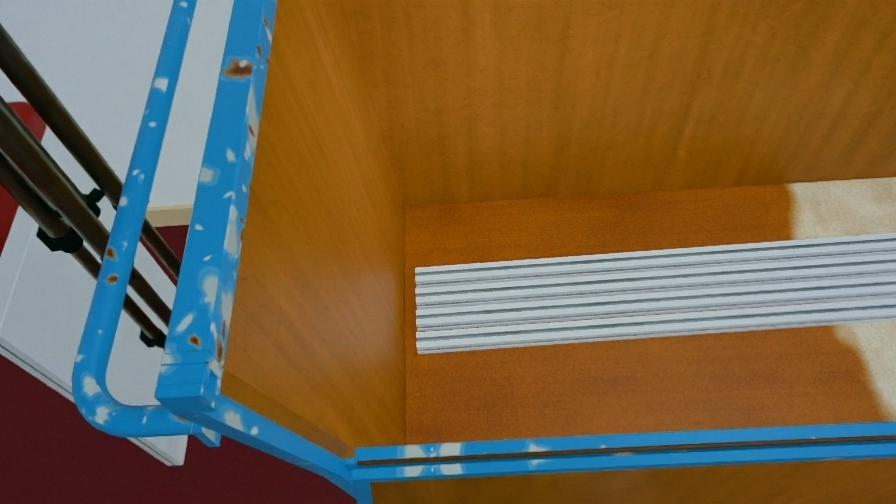

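>>> move(base={"x_m_s": -0.25, "for_s": 2.7}, joints={"torso_pitch_rad": 0.0, "head_tilt_rad": 0.6}, cameras=[])

>>> move(base={"turn_rad_s": 0.5, "for_s": 3.14}, cameras=["head_camera"])

>>> move(base={"x_m_s": 0.3, "for_s": 3.3}, cameras=[])

>>> move(base={"turn_rad_s": -0.5, "for_s": 3.14}, cameras=["head_camera"])

Scene clock: 59.73 s.
Joint torques (N m): left_arm=[-1.33 -0.35 0.57 0.11 -0.14 -0.45 -0.06] | right_arm=[-2.31 -0.68 -0.84 -0.05 -0.06 -0.19 -0.1]
External joint torques (N m): left_arm=[-0.7 -1.01 0.53 0.09 -0.14 -0.1 -0.06] | right_arm=[-0.05 0.81 -0.79 0.26 -0.09 0.1 -0.11]
Motor temperatures (°C): left_arm=[31 28 32 36 35 33 38] | right_arm=[34 31 32 30 36 36 34]
Wrist force (N): left_arm=[0.1 1.3 -7.7] | right_arm=[-1.3 1.4 -4.8]
Wrist torque (N m): left_arm=[-0.30 0.17 0.09] | right_arm=[-0.14 0.01 -0.08]
Wrist force, peak (N): left_arm=[1.1 2.0 -8.2] | right_arm=[-2.1 0.9 -5.4]
move: done
base_odometry: x=-0.250 y=+0.000 heading=+0.002
lidar_m: 0.90 1.24 1.69 4.05 1.24 0.88 0.84 0.87 1.14 2.72 1.36 0.95
base_status: done (sent for 2.7 of 2.7 s)
joint_positions: torso_squat_rad=+0.350 torso_shift_rad=+0.000 torso_pitch_rad=+0.000 torso_yaw_rad=+0.000 left_shoulder_pitch_rad=+0.049 left_shoulder_roll_rad=+0.015 left_shoulder_yaw_rad=+0.041 left_elbow_rad=-0.149 left_forearm_roll_rad=+0.010 left_wrist_pitch_rad=-0.019 left_hand_roll_rad=+0.045 left_gripper_m=+0.099 right_shoulder_pitch_rad=-0.033 right_shoulder_roll_rad=-0.038 right_shoulder_yaw_rad=+0.024 right_elbow_rad=-0.125 right_forearm_roll_rad=-0.047 right_wrist_pitch_rad=+0.032 right_hand_roll_rad=-0.022 right_gripper_m=+0.099 head_pan_rad=+0.000 head_tilt_rad=+0.600
joint_status: all done
wheel_motors_off: 0
motor_effort: left_wheel=+24(43) right_wheel=-21(40)
chest: x=-0.2281 y=+0.0001 z=+1.2475 quat_wxyz=(+1.000, +0.000, +0.000, +0.000) (m; base frame)
left_hand: x=-0.1862 y=+0.2354 z=+0.5638 quat_wxyz=(+0.997, +0.009, -0.062, +0.055) (m; base frame)
right_hand: x=-0.1506 y=-0.2464 z=+0.5666 quat_wxyz=(+0.998, -0.015, -0.063, -0.016) (m; base frame)
pictures: none
No camera images: "cameras" was empty.

Scene clock: 64.20 s.
Joint torques (N m): left_arm=[-0.92 -0.07 0.61 0.14 -0.09 -0.59 0.06] | right_arm=[-2.2 -1.06 -0.42 -0.01 -0.01 -0.19 -0.02]
External joint torques (N m): left_arm=[-0.29 -0.74 0.57 0.13 -0.1 -0.24 0.07] | right_arm=[0.06 0.43 -0.37 0.3 -0.04 0.11 -0.02]
Motor temperatures (°C): left_arm=[31 28 32 36 35 33 38] | right_arm=[34 31 32 30 36 36 34]
Wrist force (N): left_arm=[-0.5 1.0 -7.6] | right_arm=[-1.8 1.3 -5.3]
Wrist torque (N m): left_arm=[-0.25 0.05 0.08] | right_arm=[-0.14 -0.07 -0.10]
Wrist force, peak (N): left_arm=[0.2 2.0 -8.5] | right_arm=[-2.1 1.2 -5.6]
move: done
base_odometry: x=-0.250 y=-0.001 heading=+1.568
lidar_m: 3.98 1.23 0.87 0.82 0.85 1.12 2.78 1.44 1.02 0.94 1.24 1.71
base_status: done (sent for 3.13 of 3.13 s)
joint_positions: torso_squat_rad=+0.350 torso_shift_rad=+0.000 torso_pitch_rad=+0.000 torso_yaw_rad=+0.000 left_shoulder_pitch_rad=+0.049 left_shoulder_roll_rad=+0.015 left_shoulder_yaw_rad=+0.041 left_elbow_rad=-0.149 left_forearm_roll_rad=+0.010 left_wrist_pitch_rad=-0.019 left_hand_roll_rad=+0.045 left_gripper_m=+0.099 right_shoulder_pitch_rad=-0.033 right_shoulder_roll_rad=-0.038 right_shoulder_yaw_rad=+0.024 right_elbow_rad=-0.125 right_forearm_roll_rad=-0.047 right_wrist_pitch_rad=+0.032 right_hand_roll_rad=-0.022 right_gripper_m=+0.099 head_pan_rad=+0.000 head_tilt_rad=+0.600
joint_status: not commanded
wheel_motors_off: 0
motor_effort: left_wheel=+8(46) right_wheel=+17(53)
chest: x=-0.2281 y=+0.0001 z=+1.2475 quat_wxyz=(+1.000, +0.000, +0.000, +0.000) (m; base frame)
left_hand: x=-0.1861 y=+0.2354 z=+0.5639 quat_wxyz=(+0.997, +0.009, -0.062, +0.055) (m; base frame)
right_hand: x=-0.1506 y=-0.2464 z=+0.5666 quat_wxyz=(+0.998, -0.015, -0.063, -0.016) (m; base frame)
pictures: head_camera
camera_calibration:
head_camera: T_world_to_cam=[[0.00179385, -0.999502, -0.0315192, 0.0451108], [-0.516618, 0.026061, -0.855819, 1.18399], [0.856214, 0.0178186, -0.516314, 0.868929], [0, 0, 0, 1]] pos_world=[-0.132398, -0.00125082, 1.46335]

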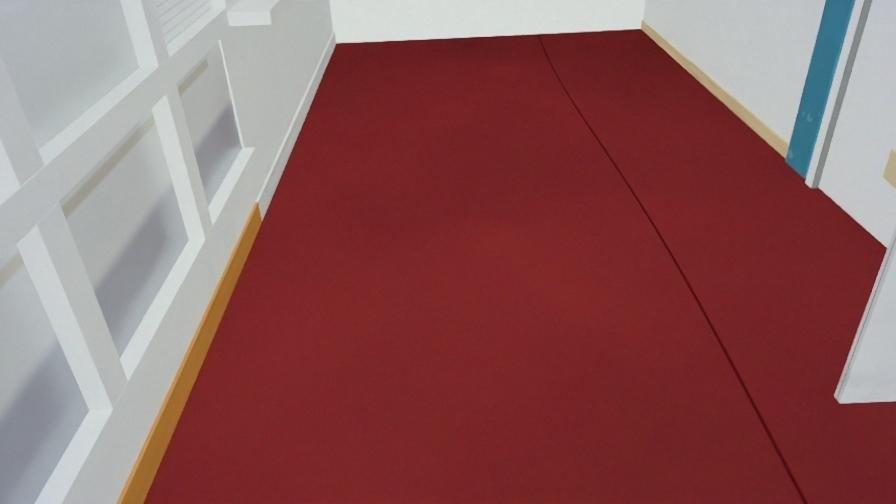

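Scene clock: 68.57 s.
Joint torques (N m): left_arm=[-0.71 -0.57 0.77 0.18 -0.16 -0.55 -0.04] | right_arm=[-1.99 -0.87 -0.59 0.08 -0.28 -0.09 0.02]
External joint torques (N m): left_arm=[-0.09 -1.24 0.72 0.17 -0.16 -0.2 -0.03] | right_arm=[0.26 0.62 -0.54 0.39 -0.32 0.2 0.01]
Motor temperatures (°C): left_arm=[31 28 32 36 35 33 38] | right_arm=[34 31 32 30 36 36 34]
Wrist force (N): left_arm=[0.5 0.9 -7.0] | right_arm=[-2.0 0.7 -5.3]
Wrist torque (N m): left_arm=[-0.24 0.21 0.05] | right_arm=[-0.06 -0.11 -0.06]
Wrist force, peak (N): left_arm=[-0.1 1.4 -8.3] | right_arm=[-2.4 1.2 -5.3]
move: done
base_odometry: x=-0.249 y=+0.990 heading=+1.569
lidar_m: 4.14 1.31 0.92 0.86 0.89 1.20 2.92 1.36 1.17 1.37 1.11 2.29
base_status: done (sent for 3.3 of 3.3 s)
joint_positions: torso_squat_rad=+0.350 torso_shift_rad=+0.000 torso_pitch_rad=+0.000 torso_yaw_rad=+0.000 left_shoulder_pitch_rad=+0.049 left_shoulder_roll_rad=+0.015 left_shoulder_yaw_rad=+0.041 left_elbow_rad=-0.149 left_forearm_roll_rad=+0.010 left_wrist_pitch_rad=-0.019 left_hand_roll_rad=+0.045 left_gripper_m=+0.099 right_shoulder_pitch_rad=-0.033 right_shoulder_roll_rad=-0.038 right_shoulder_yaw_rad=+0.024 right_elbow_rad=-0.125 right_forearm_roll_rad=-0.047 right_wrist_pitch_rad=+0.032 right_hand_roll_rad=-0.022 right_gripper_m=+0.099 head_pan_rad=+0.000 head_tilt_rad=+0.600
joint_status: not commanded
wheel_motors_off: 0
motor_effort: left_wheel=+12(47) right_wheel=-11(48)
chest: x=-0.2280 y=+0.0001 z=+1.2475 quat_wxyz=(+1.000, +0.000, +0.000, +0.000) (m; base frame)
left_hand: x=-0.1861 y=+0.2354 z=+0.5639 quat_wxyz=(+0.997, +0.009, -0.062, +0.055) (m; base frame)
right_hand: x=-0.1505 y=-0.2464 z=+0.5666 quat_wxyz=(+0.998, -0.015, -0.062, -0.016) (m; base frame)
pictures: none
No camera images: "cameras" was empty.

Scene clock: 73.03 s.
Joint torques (N m): left_arm=[-0.47 -0.54 1.06 0.22 -0.04 -0.61 -0.03] | right_arm=[-1.83 -0.67 -0.74 0.06 -0.1 -0.08 -0.03]
External joint torques (N m): left_arm=[0.16 -1.2 1.02 0.21 -0.05 -0.26 -0.02] | right_arm=[0.42 0.82 -0.69 0.37 -0.13 0.21 -0.04]
Motor temperatures (°C): left_arm=[31 28 32 36 35 33 38] | right_arm=[34 30 32 30 36 36 34]
Wrist force (N): left_arm=[0.4 1.1 -7.1] | right_arm=[-2.2 1.4 -4.9]
Wrist torque (N m): left_arm=[-0.24 0.20 0.09] | right_arm=[-0.17 -0.11 -0.10]
Wrist force, peak (N): left_arm=[0.6 1.3 -8.8] | right_arm=[-2.0 1.2 -5.4]
move: done
base_odometry: x=-0.249 y=+0.989 heading=+0.003
lidar_m: 1.35 1.12 2.27 4.26 1.31 0.92 0.86 0.90 1.20 2.84 1.31 1.16
base_status: done (sent for 3.13 of 3.13 s)
joint_positions: torso_squat_rad=+0.350 torso_shift_rad=+0.000 torso_pitch_rad=+0.000 torso_yaw_rad=+0.000 left_shoulder_pitch_rad=+0.049 left_shoulder_roll_rad=+0.015 left_shoulder_yaw_rad=+0.041 left_elbow_rad=-0.149 left_forearm_roll_rad=+0.010 left_wrist_pitch_rad=-0.019 left_hand_roll_rad=+0.045 left_gripper_m=+0.099 right_shoulder_pitch_rad=-0.033 right_shoulder_roll_rad=-0.038 right_shoulder_yaw_rad=+0.024 right_elbow_rad=-0.125 right_forearm_roll_rad=-0.047 right_wrist_pitch_rad=+0.032 right_hand_roll_rad=-0.022 right_gripper_m=+0.099 head_pan_rad=+0.000 head_tilt_rad=+0.600
joint_status: not commanded
wheel_motors_off: 0
motor_effort: left_wheel=+22(38) right_wheel=+4(47)
chest: x=-0.2280 y=+0.0001 z=+1.2475 quat_wxyz=(+1.000, +0.000, +0.000, +0.000) (m; base frame)
left_hand: x=-0.1861 y=+0.2354 z=+0.5639 quat_wxyz=(+0.997, +0.009, -0.062, +0.055) (m; base frame)
right_hand: x=-0.1505 y=-0.2464 z=+0.5666 quat_wxyz=(+0.998, -0.015, -0.063, -0.016) (m; base frame)
pictures: head_camera
camera_calibration:
head_camera: T_world_to_cam=[[0.00184498, -0.999504, -0.0314328, 0.0449907], [-0.516734, 0.0259582, -0.855752, 1.18393], [0.856144, 0.0178213, -0.51643, 0.869005], [0, 0, 0, 1]] pos_world=[-0.132298, -0.00125114, 1.46335]

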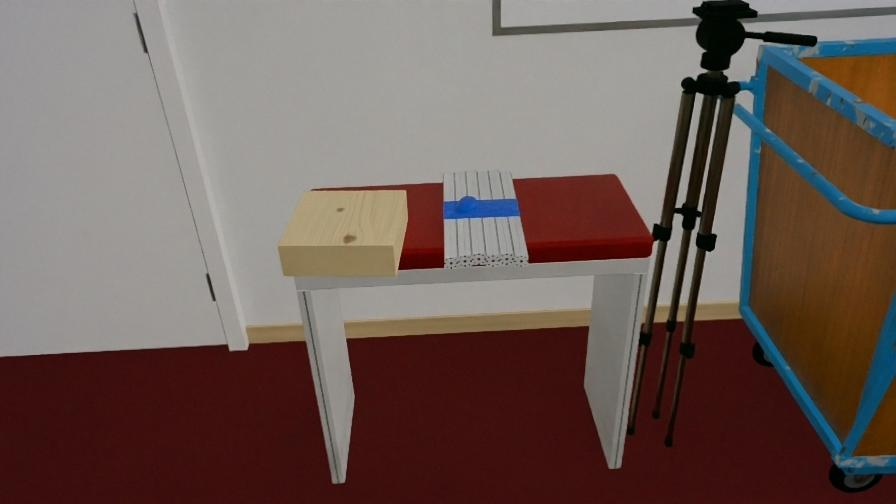

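>>> move(base={"x_m_s": 0.25, "for_s": 1.8}, joints={"head_tilt_rad": 0.8, "head_pan_rad": 0.1}, cameras=["head_camera"])

>>> zoom_image(camera="head_camera", region=[200, 50, 704, 400])

Scene clock: 77.27 s.
Joint torques (N m): left_arm=[-0.31 -0.31 0.76 0.17 -0.14 -0.63 -0.06] | right_arm=[-1.78 -0.95 -0.55 0.11 -0.11 -0.18 -0.02]
External joint torques (N m): left_arm=[0.31 -0.97 0.72 0.15 -0.14 -0.28 -0.05] | right_arm=[0.47 0.54 -0.5 0.42 -0.14 0.11 -0.02]
Motor temperatures (°C): left_arm=[31 28 32 36 35 33 38] | right_arm=[34 30 32 30 36 36 34]
Wrist force (N): left_arm=[0.2 0.9 -7.5] | right_arm=[-1.7 0.9 -5.2]
Wrist torque (N m): left_arm=[-0.28 0.15 0.04] | right_arm=[-0.11 -0.07 -0.07]
Wrist force, peak (N): left_arm=[-0.1 0.9 -8.3] | right_arm=[-2.0 1.1 -5.5]
move: done
base_odometry: x=+0.201 y=+0.991 heading=+0.002
lidar_m: 1.24 0.69 1.65 4.03 1.98 1.39 1.31 1.37 1.80 2.03 0.94 0.74
base_status: done (sent for 1.8 of 1.8 s)
joint_positions: torso_squat_rad=+0.350 torso_shift_rad=+0.000 torso_pitch_rad=+0.000 torso_yaw_rad=+0.000 left_shoulder_pitch_rad=+0.049 left_shoulder_roll_rad=+0.015 left_shoulder_yaw_rad=+0.041 left_elbow_rad=-0.149 left_forearm_roll_rad=+0.010 left_wrist_pitch_rad=-0.019 left_hand_roll_rad=+0.045 left_gripper_m=+0.099 right_shoulder_pitch_rad=-0.033 right_shoulder_roll_rad=-0.038 right_shoulder_yaw_rad=+0.024 right_elbow_rad=-0.125 right_forearm_roll_rad=-0.047 right_wrist_pitch_rad=+0.032 right_hand_roll_rad=-0.022 right_gripper_m=+0.099 head_pan_rad=+0.100 head_tilt_rad=+0.800
joint_status: all done
wheel_motors_off: 0
motor_effort: left_wheel=-11(49) right_wheel=+12(47)
chest: x=-0.2279 y=+0.0001 z=+1.2475 quat_wxyz=(+1.000, +0.000, +0.000, +0.000) (m; base frame)
left_hand: x=-0.1860 y=+0.2354 z=+0.5639 quat_wxyz=(+0.997, +0.009, -0.062, +0.055) (m; base frame)
right_hand: x=-0.1505 y=-0.2464 z=+0.5666 quat_wxyz=(+0.998, -0.015, -0.062, -0.016) (m; base frame)
pictures: head_camera
camera_calibration:
head_camera: T_world_to_cam=[[0.0953248, -0.994956, -0.0312418, 0.0639591], [-0.675676, -0.041624, -0.736023, 0.977922], [0.73101, 0.0912706, -0.676236, 1.07453], [0, 0, 0, 1]] pos_world=[-0.130829, 0.0062686, 1.44841]

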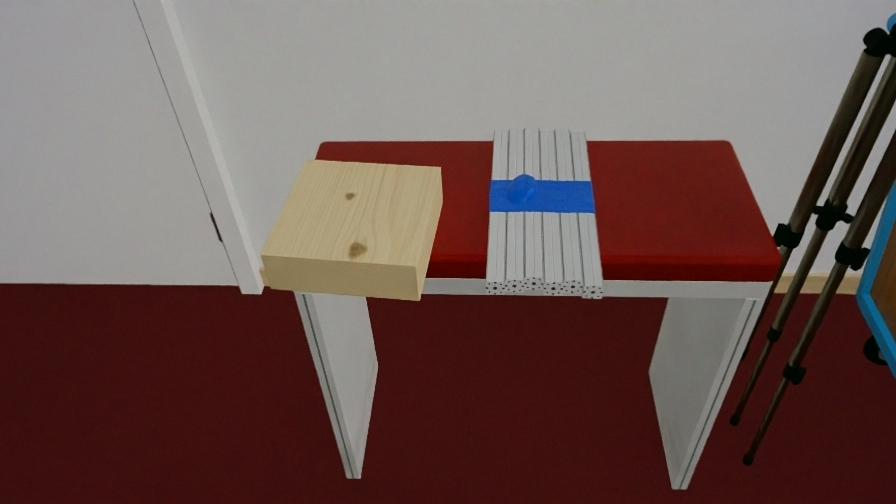

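Scaled by 1.000.

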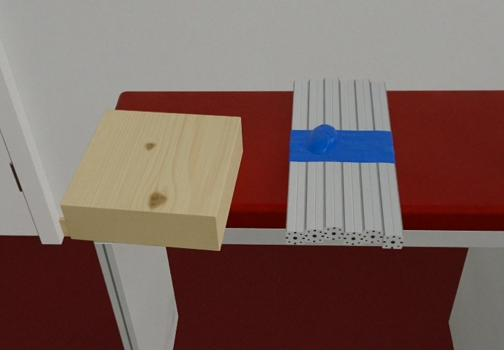

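>>> move(base={"x_m_s": -0.2, "for_s": 1.25}, cameras=[])

>>> move(base={"turn_rad_s": 0.5, "for_s": 3.14}, cameras=[])

>>> move(base={"x_m_s": 0.25, "for_s": 1.8}, cameras=[])

>>> move(base={"turn_rad_s": -0.5, "for_s": 3.14}, joints={"head_pan_rad": -0.2, "head_tilt_rad": 0.8}, cameras=["head_camera"])

Scene clock: 104.77 s.
Joint torques (N m): left_arm=[-1.08 -0.12 0.84 0.11 -0.02 -0.63 -0.06] | right_arm=[-2.24 -0.95 -0.54 0.04 -0.17 -0.15 -0.05]
External joint torques (N m): left_arm=[-0.45 -0.78 0.8 0.1 -0.03 -0.28 -0.05] | right_arm=[0.02 0.54 -0.49 0.35 -0.21 0.14 -0.06]
Motor temperatures (°C): left_arm=[31 28 32 36 35 33 38] | right_arm=[34 30 32 30 36 36 34]
Wrist force (N): left_arm=[-0.4 1.8 -7.7] | right_arm=[-2.1 1.2 -5.4]
Wrist torque (N m): left_arm=[-0.35 0.09 0.09] | right_arm=[-0.11 -0.09 -0.12]
Wrist force, peak (N): left_arm=[0.3 1.3 -8.5] | right_arm=[-2.0 0.6 -5.8]
move: done
base_odometry: x=-0.052 y=+0.990 heading=+0.001
lidar_m: 1.50 0.92 2.00 4.64 1.62 1.12 1.07 1.10 1.46 3.45 1.09 0.98
base_status: done (sent for 1.27 of 1.27 s)
joint_positions: torso_squat_rad=+0.350 torso_shift_rad=+0.000 torso_pitch_rad=+0.000 torso_yaw_rad=+0.000 left_shoulder_pitch_rad=+0.049 left_shoulder_roll_rad=+0.015 left_shoulder_yaw_rad=+0.041 left_elbow_rad=-0.149 left_forearm_roll_rad=+0.010 left_wrist_pitch_rad=-0.019 left_hand_roll_rad=+0.045 left_gripper_m=+0.099 right_shoulder_pitch_rad=-0.033 right_shoulder_roll_rad=-0.038 right_shoulder_yaw_rad=+0.024 right_elbow_rad=-0.125 right_forearm_roll_rad=-0.047 right_wrist_pitch_rad=+0.032 right_hand_roll_rad=-0.022 right_gripper_m=+0.099 head_pan_rad=+0.100 head_tilt_rad=+0.800
joint_status: not commanded
wheel_motors_off: 0
motor_effort: left_wheel=-21(33) right_wheel=+17(46)
chest: x=-0.2280 y=+0.0001 z=+1.2475 quat_wxyz=(+1.000, +0.000, +0.000, +0.000) (m; base frame)
left_hand: x=-0.1861 y=+0.2354 z=+0.5639 quat_wxyz=(+0.997, +0.009, -0.062, +0.055) (m; base frame)
right_hand: x=-0.1506 y=-0.2464 z=+0.5666 quat_wxyz=(+0.998, -0.015, -0.063, -0.016) (m; base frame)
pictures: none
No camera images: "cameras" was empty.

Scene clock: 109.23 s.
Joint torques (N m): left_arm=[-0.71 -0.45 0.94 0.14 -0.14 -0.65 -0.06] | right_arm=[-2.36 -0.68 -0.57 -0.06 -0.09 -0.22 -0.09]
External joint torques (N m): left_arm=[-0.08 -1.12 0.9 0.13 -0.14 -0.3 -0.05] | right_arm=[-0.11 0.8 -0.52 0.25 -0.13 0.07 -0.1]
Motor temperatures (°C): left_arm=[31 28 32 36 35 33 38] | right_arm=[34 30 32 30 36 36 34]
Wrist force (N): left_arm=[-0.3 1.6 -7.4] | right_arm=[-1.7 1.2 -5.1]
Wrist torque (N m): left_arm=[-0.33 0.11 0.11] | right_arm=[-0.10 -0.05 -0.10]
Wrist force, peak (N): left_arm=[0.3 1.0 -8.5] | right_arm=[-1.6 1.0 -5.7]
move: done
base_odometry: x=-0.052 y=+0.990 heading=+1.567
lidar_m: 4.64 1.59 1.12 1.06 1.09 1.44 3.51 1.09 1.00 1.51 0.93 2.02
base_status: done (sent for 3.13 of 3.13 s)
joint_positions: torso_squat_rad=+0.350 torso_shift_rad=+0.000 torso_pitch_rad=+0.000 torso_yaw_rad=+0.000 left_shoulder_pitch_rad=+0.049 left_shoulder_roll_rad=+0.015 left_shoulder_yaw_rad=+0.041 left_elbow_rad=-0.149 left_forearm_roll_rad=+0.010 left_wrist_pitch_rad=-0.019 left_hand_roll_rad=+0.045 left_gripper_m=+0.099 right_shoulder_pitch_rad=-0.033 right_shoulder_roll_rad=-0.038 right_shoulder_yaw_rad=+0.024 right_elbow_rad=-0.125 right_forearm_roll_rad=-0.047 right_wrist_pitch_rad=+0.032 right_hand_roll_rad=-0.022 right_gripper_m=+0.099 head_pan_rad=+0.100 head_tilt_rad=+0.800
joint_status: not commanded
wheel_motors_off: 0
motor_effort: left_wheel=+3(43) right_wheel=+23(51)
chest: x=-0.2280 y=+0.0001 z=+1.2475 quat_wxyz=(+1.000, +0.000, +0.000, +0.000) (m; base frame)
left_hand: x=-0.1861 y=+0.2354 z=+0.5639 quat_wxyz=(+0.997, +0.009, -0.062, +0.055) (m; base frame)
right_hand: x=-0.1506 y=-0.2464 z=+0.5666 quat_wxyz=(+0.998, -0.015, -0.063, -0.016) (m; base frame)
pictures: none
No camera images: "cameras" was empty.

Scene clock: 112.00 s.
Joint torques (N m): left_arm=[-0.42 -0.19 0.87 0.32 -0.03 -0.65 -0.03] | right_arm=[-2.05 -0.57 -0.48 0.2 -0.19 -0.15 -0.07]
External joint torques (N m): left_arm=[0.2 -0.85 0.83 0.31 -0.04 -0.3 -0.02] | right_arm=[0.2 0.92 -0.43 0.51 -0.22 0.14 -0.07]
Motor temperatures (°C): left_arm=[31 28 32 36 35 33 38] | right_arm=[34 30 32 30 36 36 34]
Wrist force (N): left_arm=[-0.1 1.6 -7.5] | right_arm=[-1.4 0.9 -4.5]
Wrist torque (N m): left_arm=[-0.32 0.10 0.06] | right_arm=[-0.05 -0.02 -0.06]
Wrist force, peak (N): left_arm=[-0.2 1.3 -8.4] | right_arm=[-2.1 1.2 -5.4]
move: done
base_odometry: x=-0.051 y=+1.440 heading=+1.568
lidar_m: 4.18 1.63 1.15 1.08 1.11 1.48 3.61 1.41 1.22 0.88 1.50 1.96
base_status: done (sent for 1.8 of 1.8 s)
joint_positions: torso_squat_rad=+0.350 torso_shift_rad=+0.000 torso_pitch_rad=+0.000 torso_yaw_rad=+0.000 left_shoulder_pitch_rad=+0.049 left_shoulder_roll_rad=+0.015 left_shoulder_yaw_rad=+0.041 left_elbow_rad=-0.149 left_forearm_roll_rad=+0.010 left_wrist_pitch_rad=-0.019 left_hand_roll_rad=+0.045 left_gripper_m=+0.099 right_shoulder_pitch_rad=-0.033 right_shoulder_roll_rad=-0.038 right_shoulder_yaw_rad=+0.024 right_elbow_rad=-0.125 right_forearm_roll_rad=-0.047 right_wrist_pitch_rad=+0.032 right_hand_roll_rad=-0.022 right_gripper_m=+0.099 head_pan_rad=+0.100 head_tilt_rad=+0.800
joint_status: not commanded
wheel_motors_off: 0
motor_effort: left_wheel=+16(56) right_wheel=-16(47)
chest: x=-0.2279 y=+0.0001 z=+1.2475 quat_wxyz=(+1.000, +0.000, +0.000, +0.000) (m; base frame)
left_hand: x=-0.1861 y=+0.2354 z=+0.5639 quat_wxyz=(+0.997, +0.009, -0.062, +0.055) (m; base frame)
right_hand: x=-0.1505 y=-0.2464 z=+0.5666 quat_wxyz=(+0.998, -0.015, -0.062, -0.016) (m; base frame)
pictures: none
No camera images: "cameras" was empty.

Scene clock: 116.47 s.
Joint torques (N m): left_arm=[-0.55 -0.14 0.51 0.11 -0.12 -0.63 0.02] | right_arm=[-2.22 -0.94 -0.62 0.13 -0.1 -0.11 -0.05]
External joint torques (N m): left_arm=[0.08 -0.8 0.47 0.09 -0.13 -0.28 0.03] | right_arm=[0.04 0.55 -0.57 0.44 -0.14 0.18 -0.05]
Motor temperatures (°C): left_arm=[31 28 32 36 35 33 38] | right_arm=[34 30 32 30 36 36 34]
Wrist force (N): left_arm=[-0.1 1.1 -7.0] | right_arm=[-1.5 0.8 -4.8]
Wrist torque (N m): left_arm=[-0.26 0.16 0.07] | right_arm=[-0.09 -0.05 -0.09]
Wrist force, peak (N): left_arm=[-0.3 1.3 -9.0] | right_arm=[-2.1 1.1 -5.4]
move: done
base_odometry: x=-0.051 y=+1.440 heading=+0.002
lidar_m: 0.86 1.50 1.96 4.18 1.63 1.14 1.07 1.12 1.48 3.54 1.44 1.21
base_status: done (sent for 3.13 of 3.13 s)
joint_positions: torso_squat_rad=+0.350 torso_shift_rad=+0.000 torso_pitch_rad=+0.000 torso_yaw_rad=+0.000 left_shoulder_pitch_rad=+0.049 left_shoulder_roll_rad=+0.015 left_shoulder_yaw_rad=+0.041 left_elbow_rad=-0.149 left_forearm_roll_rad=+0.010 left_wrist_pitch_rad=-0.019 left_hand_roll_rad=+0.045 left_gripper_m=+0.099 right_shoulder_pitch_rad=-0.033 right_shoulder_roll_rad=-0.038 right_shoulder_yaw_rad=+0.024 right_elbow_rad=-0.125 right_forearm_roll_rad=-0.047 right_wrist_pitch_rad=+0.032 right_hand_roll_rad=-0.022 right_gripper_m=+0.099 head_pan_rad=-0.200 head_tilt_rad=+0.800
joint_status: all done
wheel_motors_off: 0
motor_effort: left_wheel=+22(46) right_wheel=+2(54)
chest: x=-0.2280 y=+0.0001 z=+1.2475 quat_wxyz=(+1.000, +0.000, +0.000, +0.000) (m; base frame)
left_hand: x=-0.1861 y=+0.2354 z=+0.5639 quat_wxyz=(+0.997, +0.009, -0.062, +0.055) (m; base frame)
right_hand: x=-0.1505 y=-0.2464 z=+0.5666 quat_wxyz=(+0.998, -0.015, -0.063, -0.016) (m; base frame)
pictures: head_camera
camera_calibration:
head_camera: T_world_to_cam=[[-0.202919, -0.978699, -0.031175, 0.00246591], [-0.657757, 0.159823, -0.736079, 0.981606], [0.725382, -0.128859, -0.676178, 1.07337], [0, 0, 0, 1]] pos_world=[-0.132445, -0.0161566, 1.44841]

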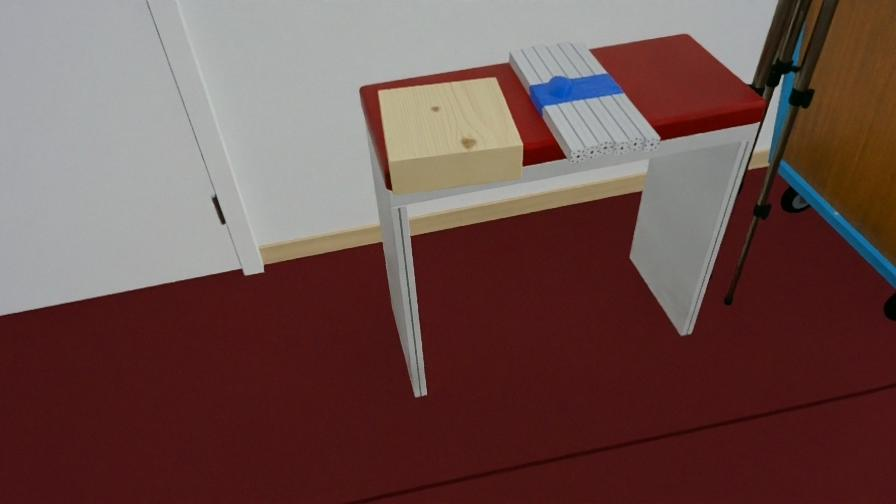

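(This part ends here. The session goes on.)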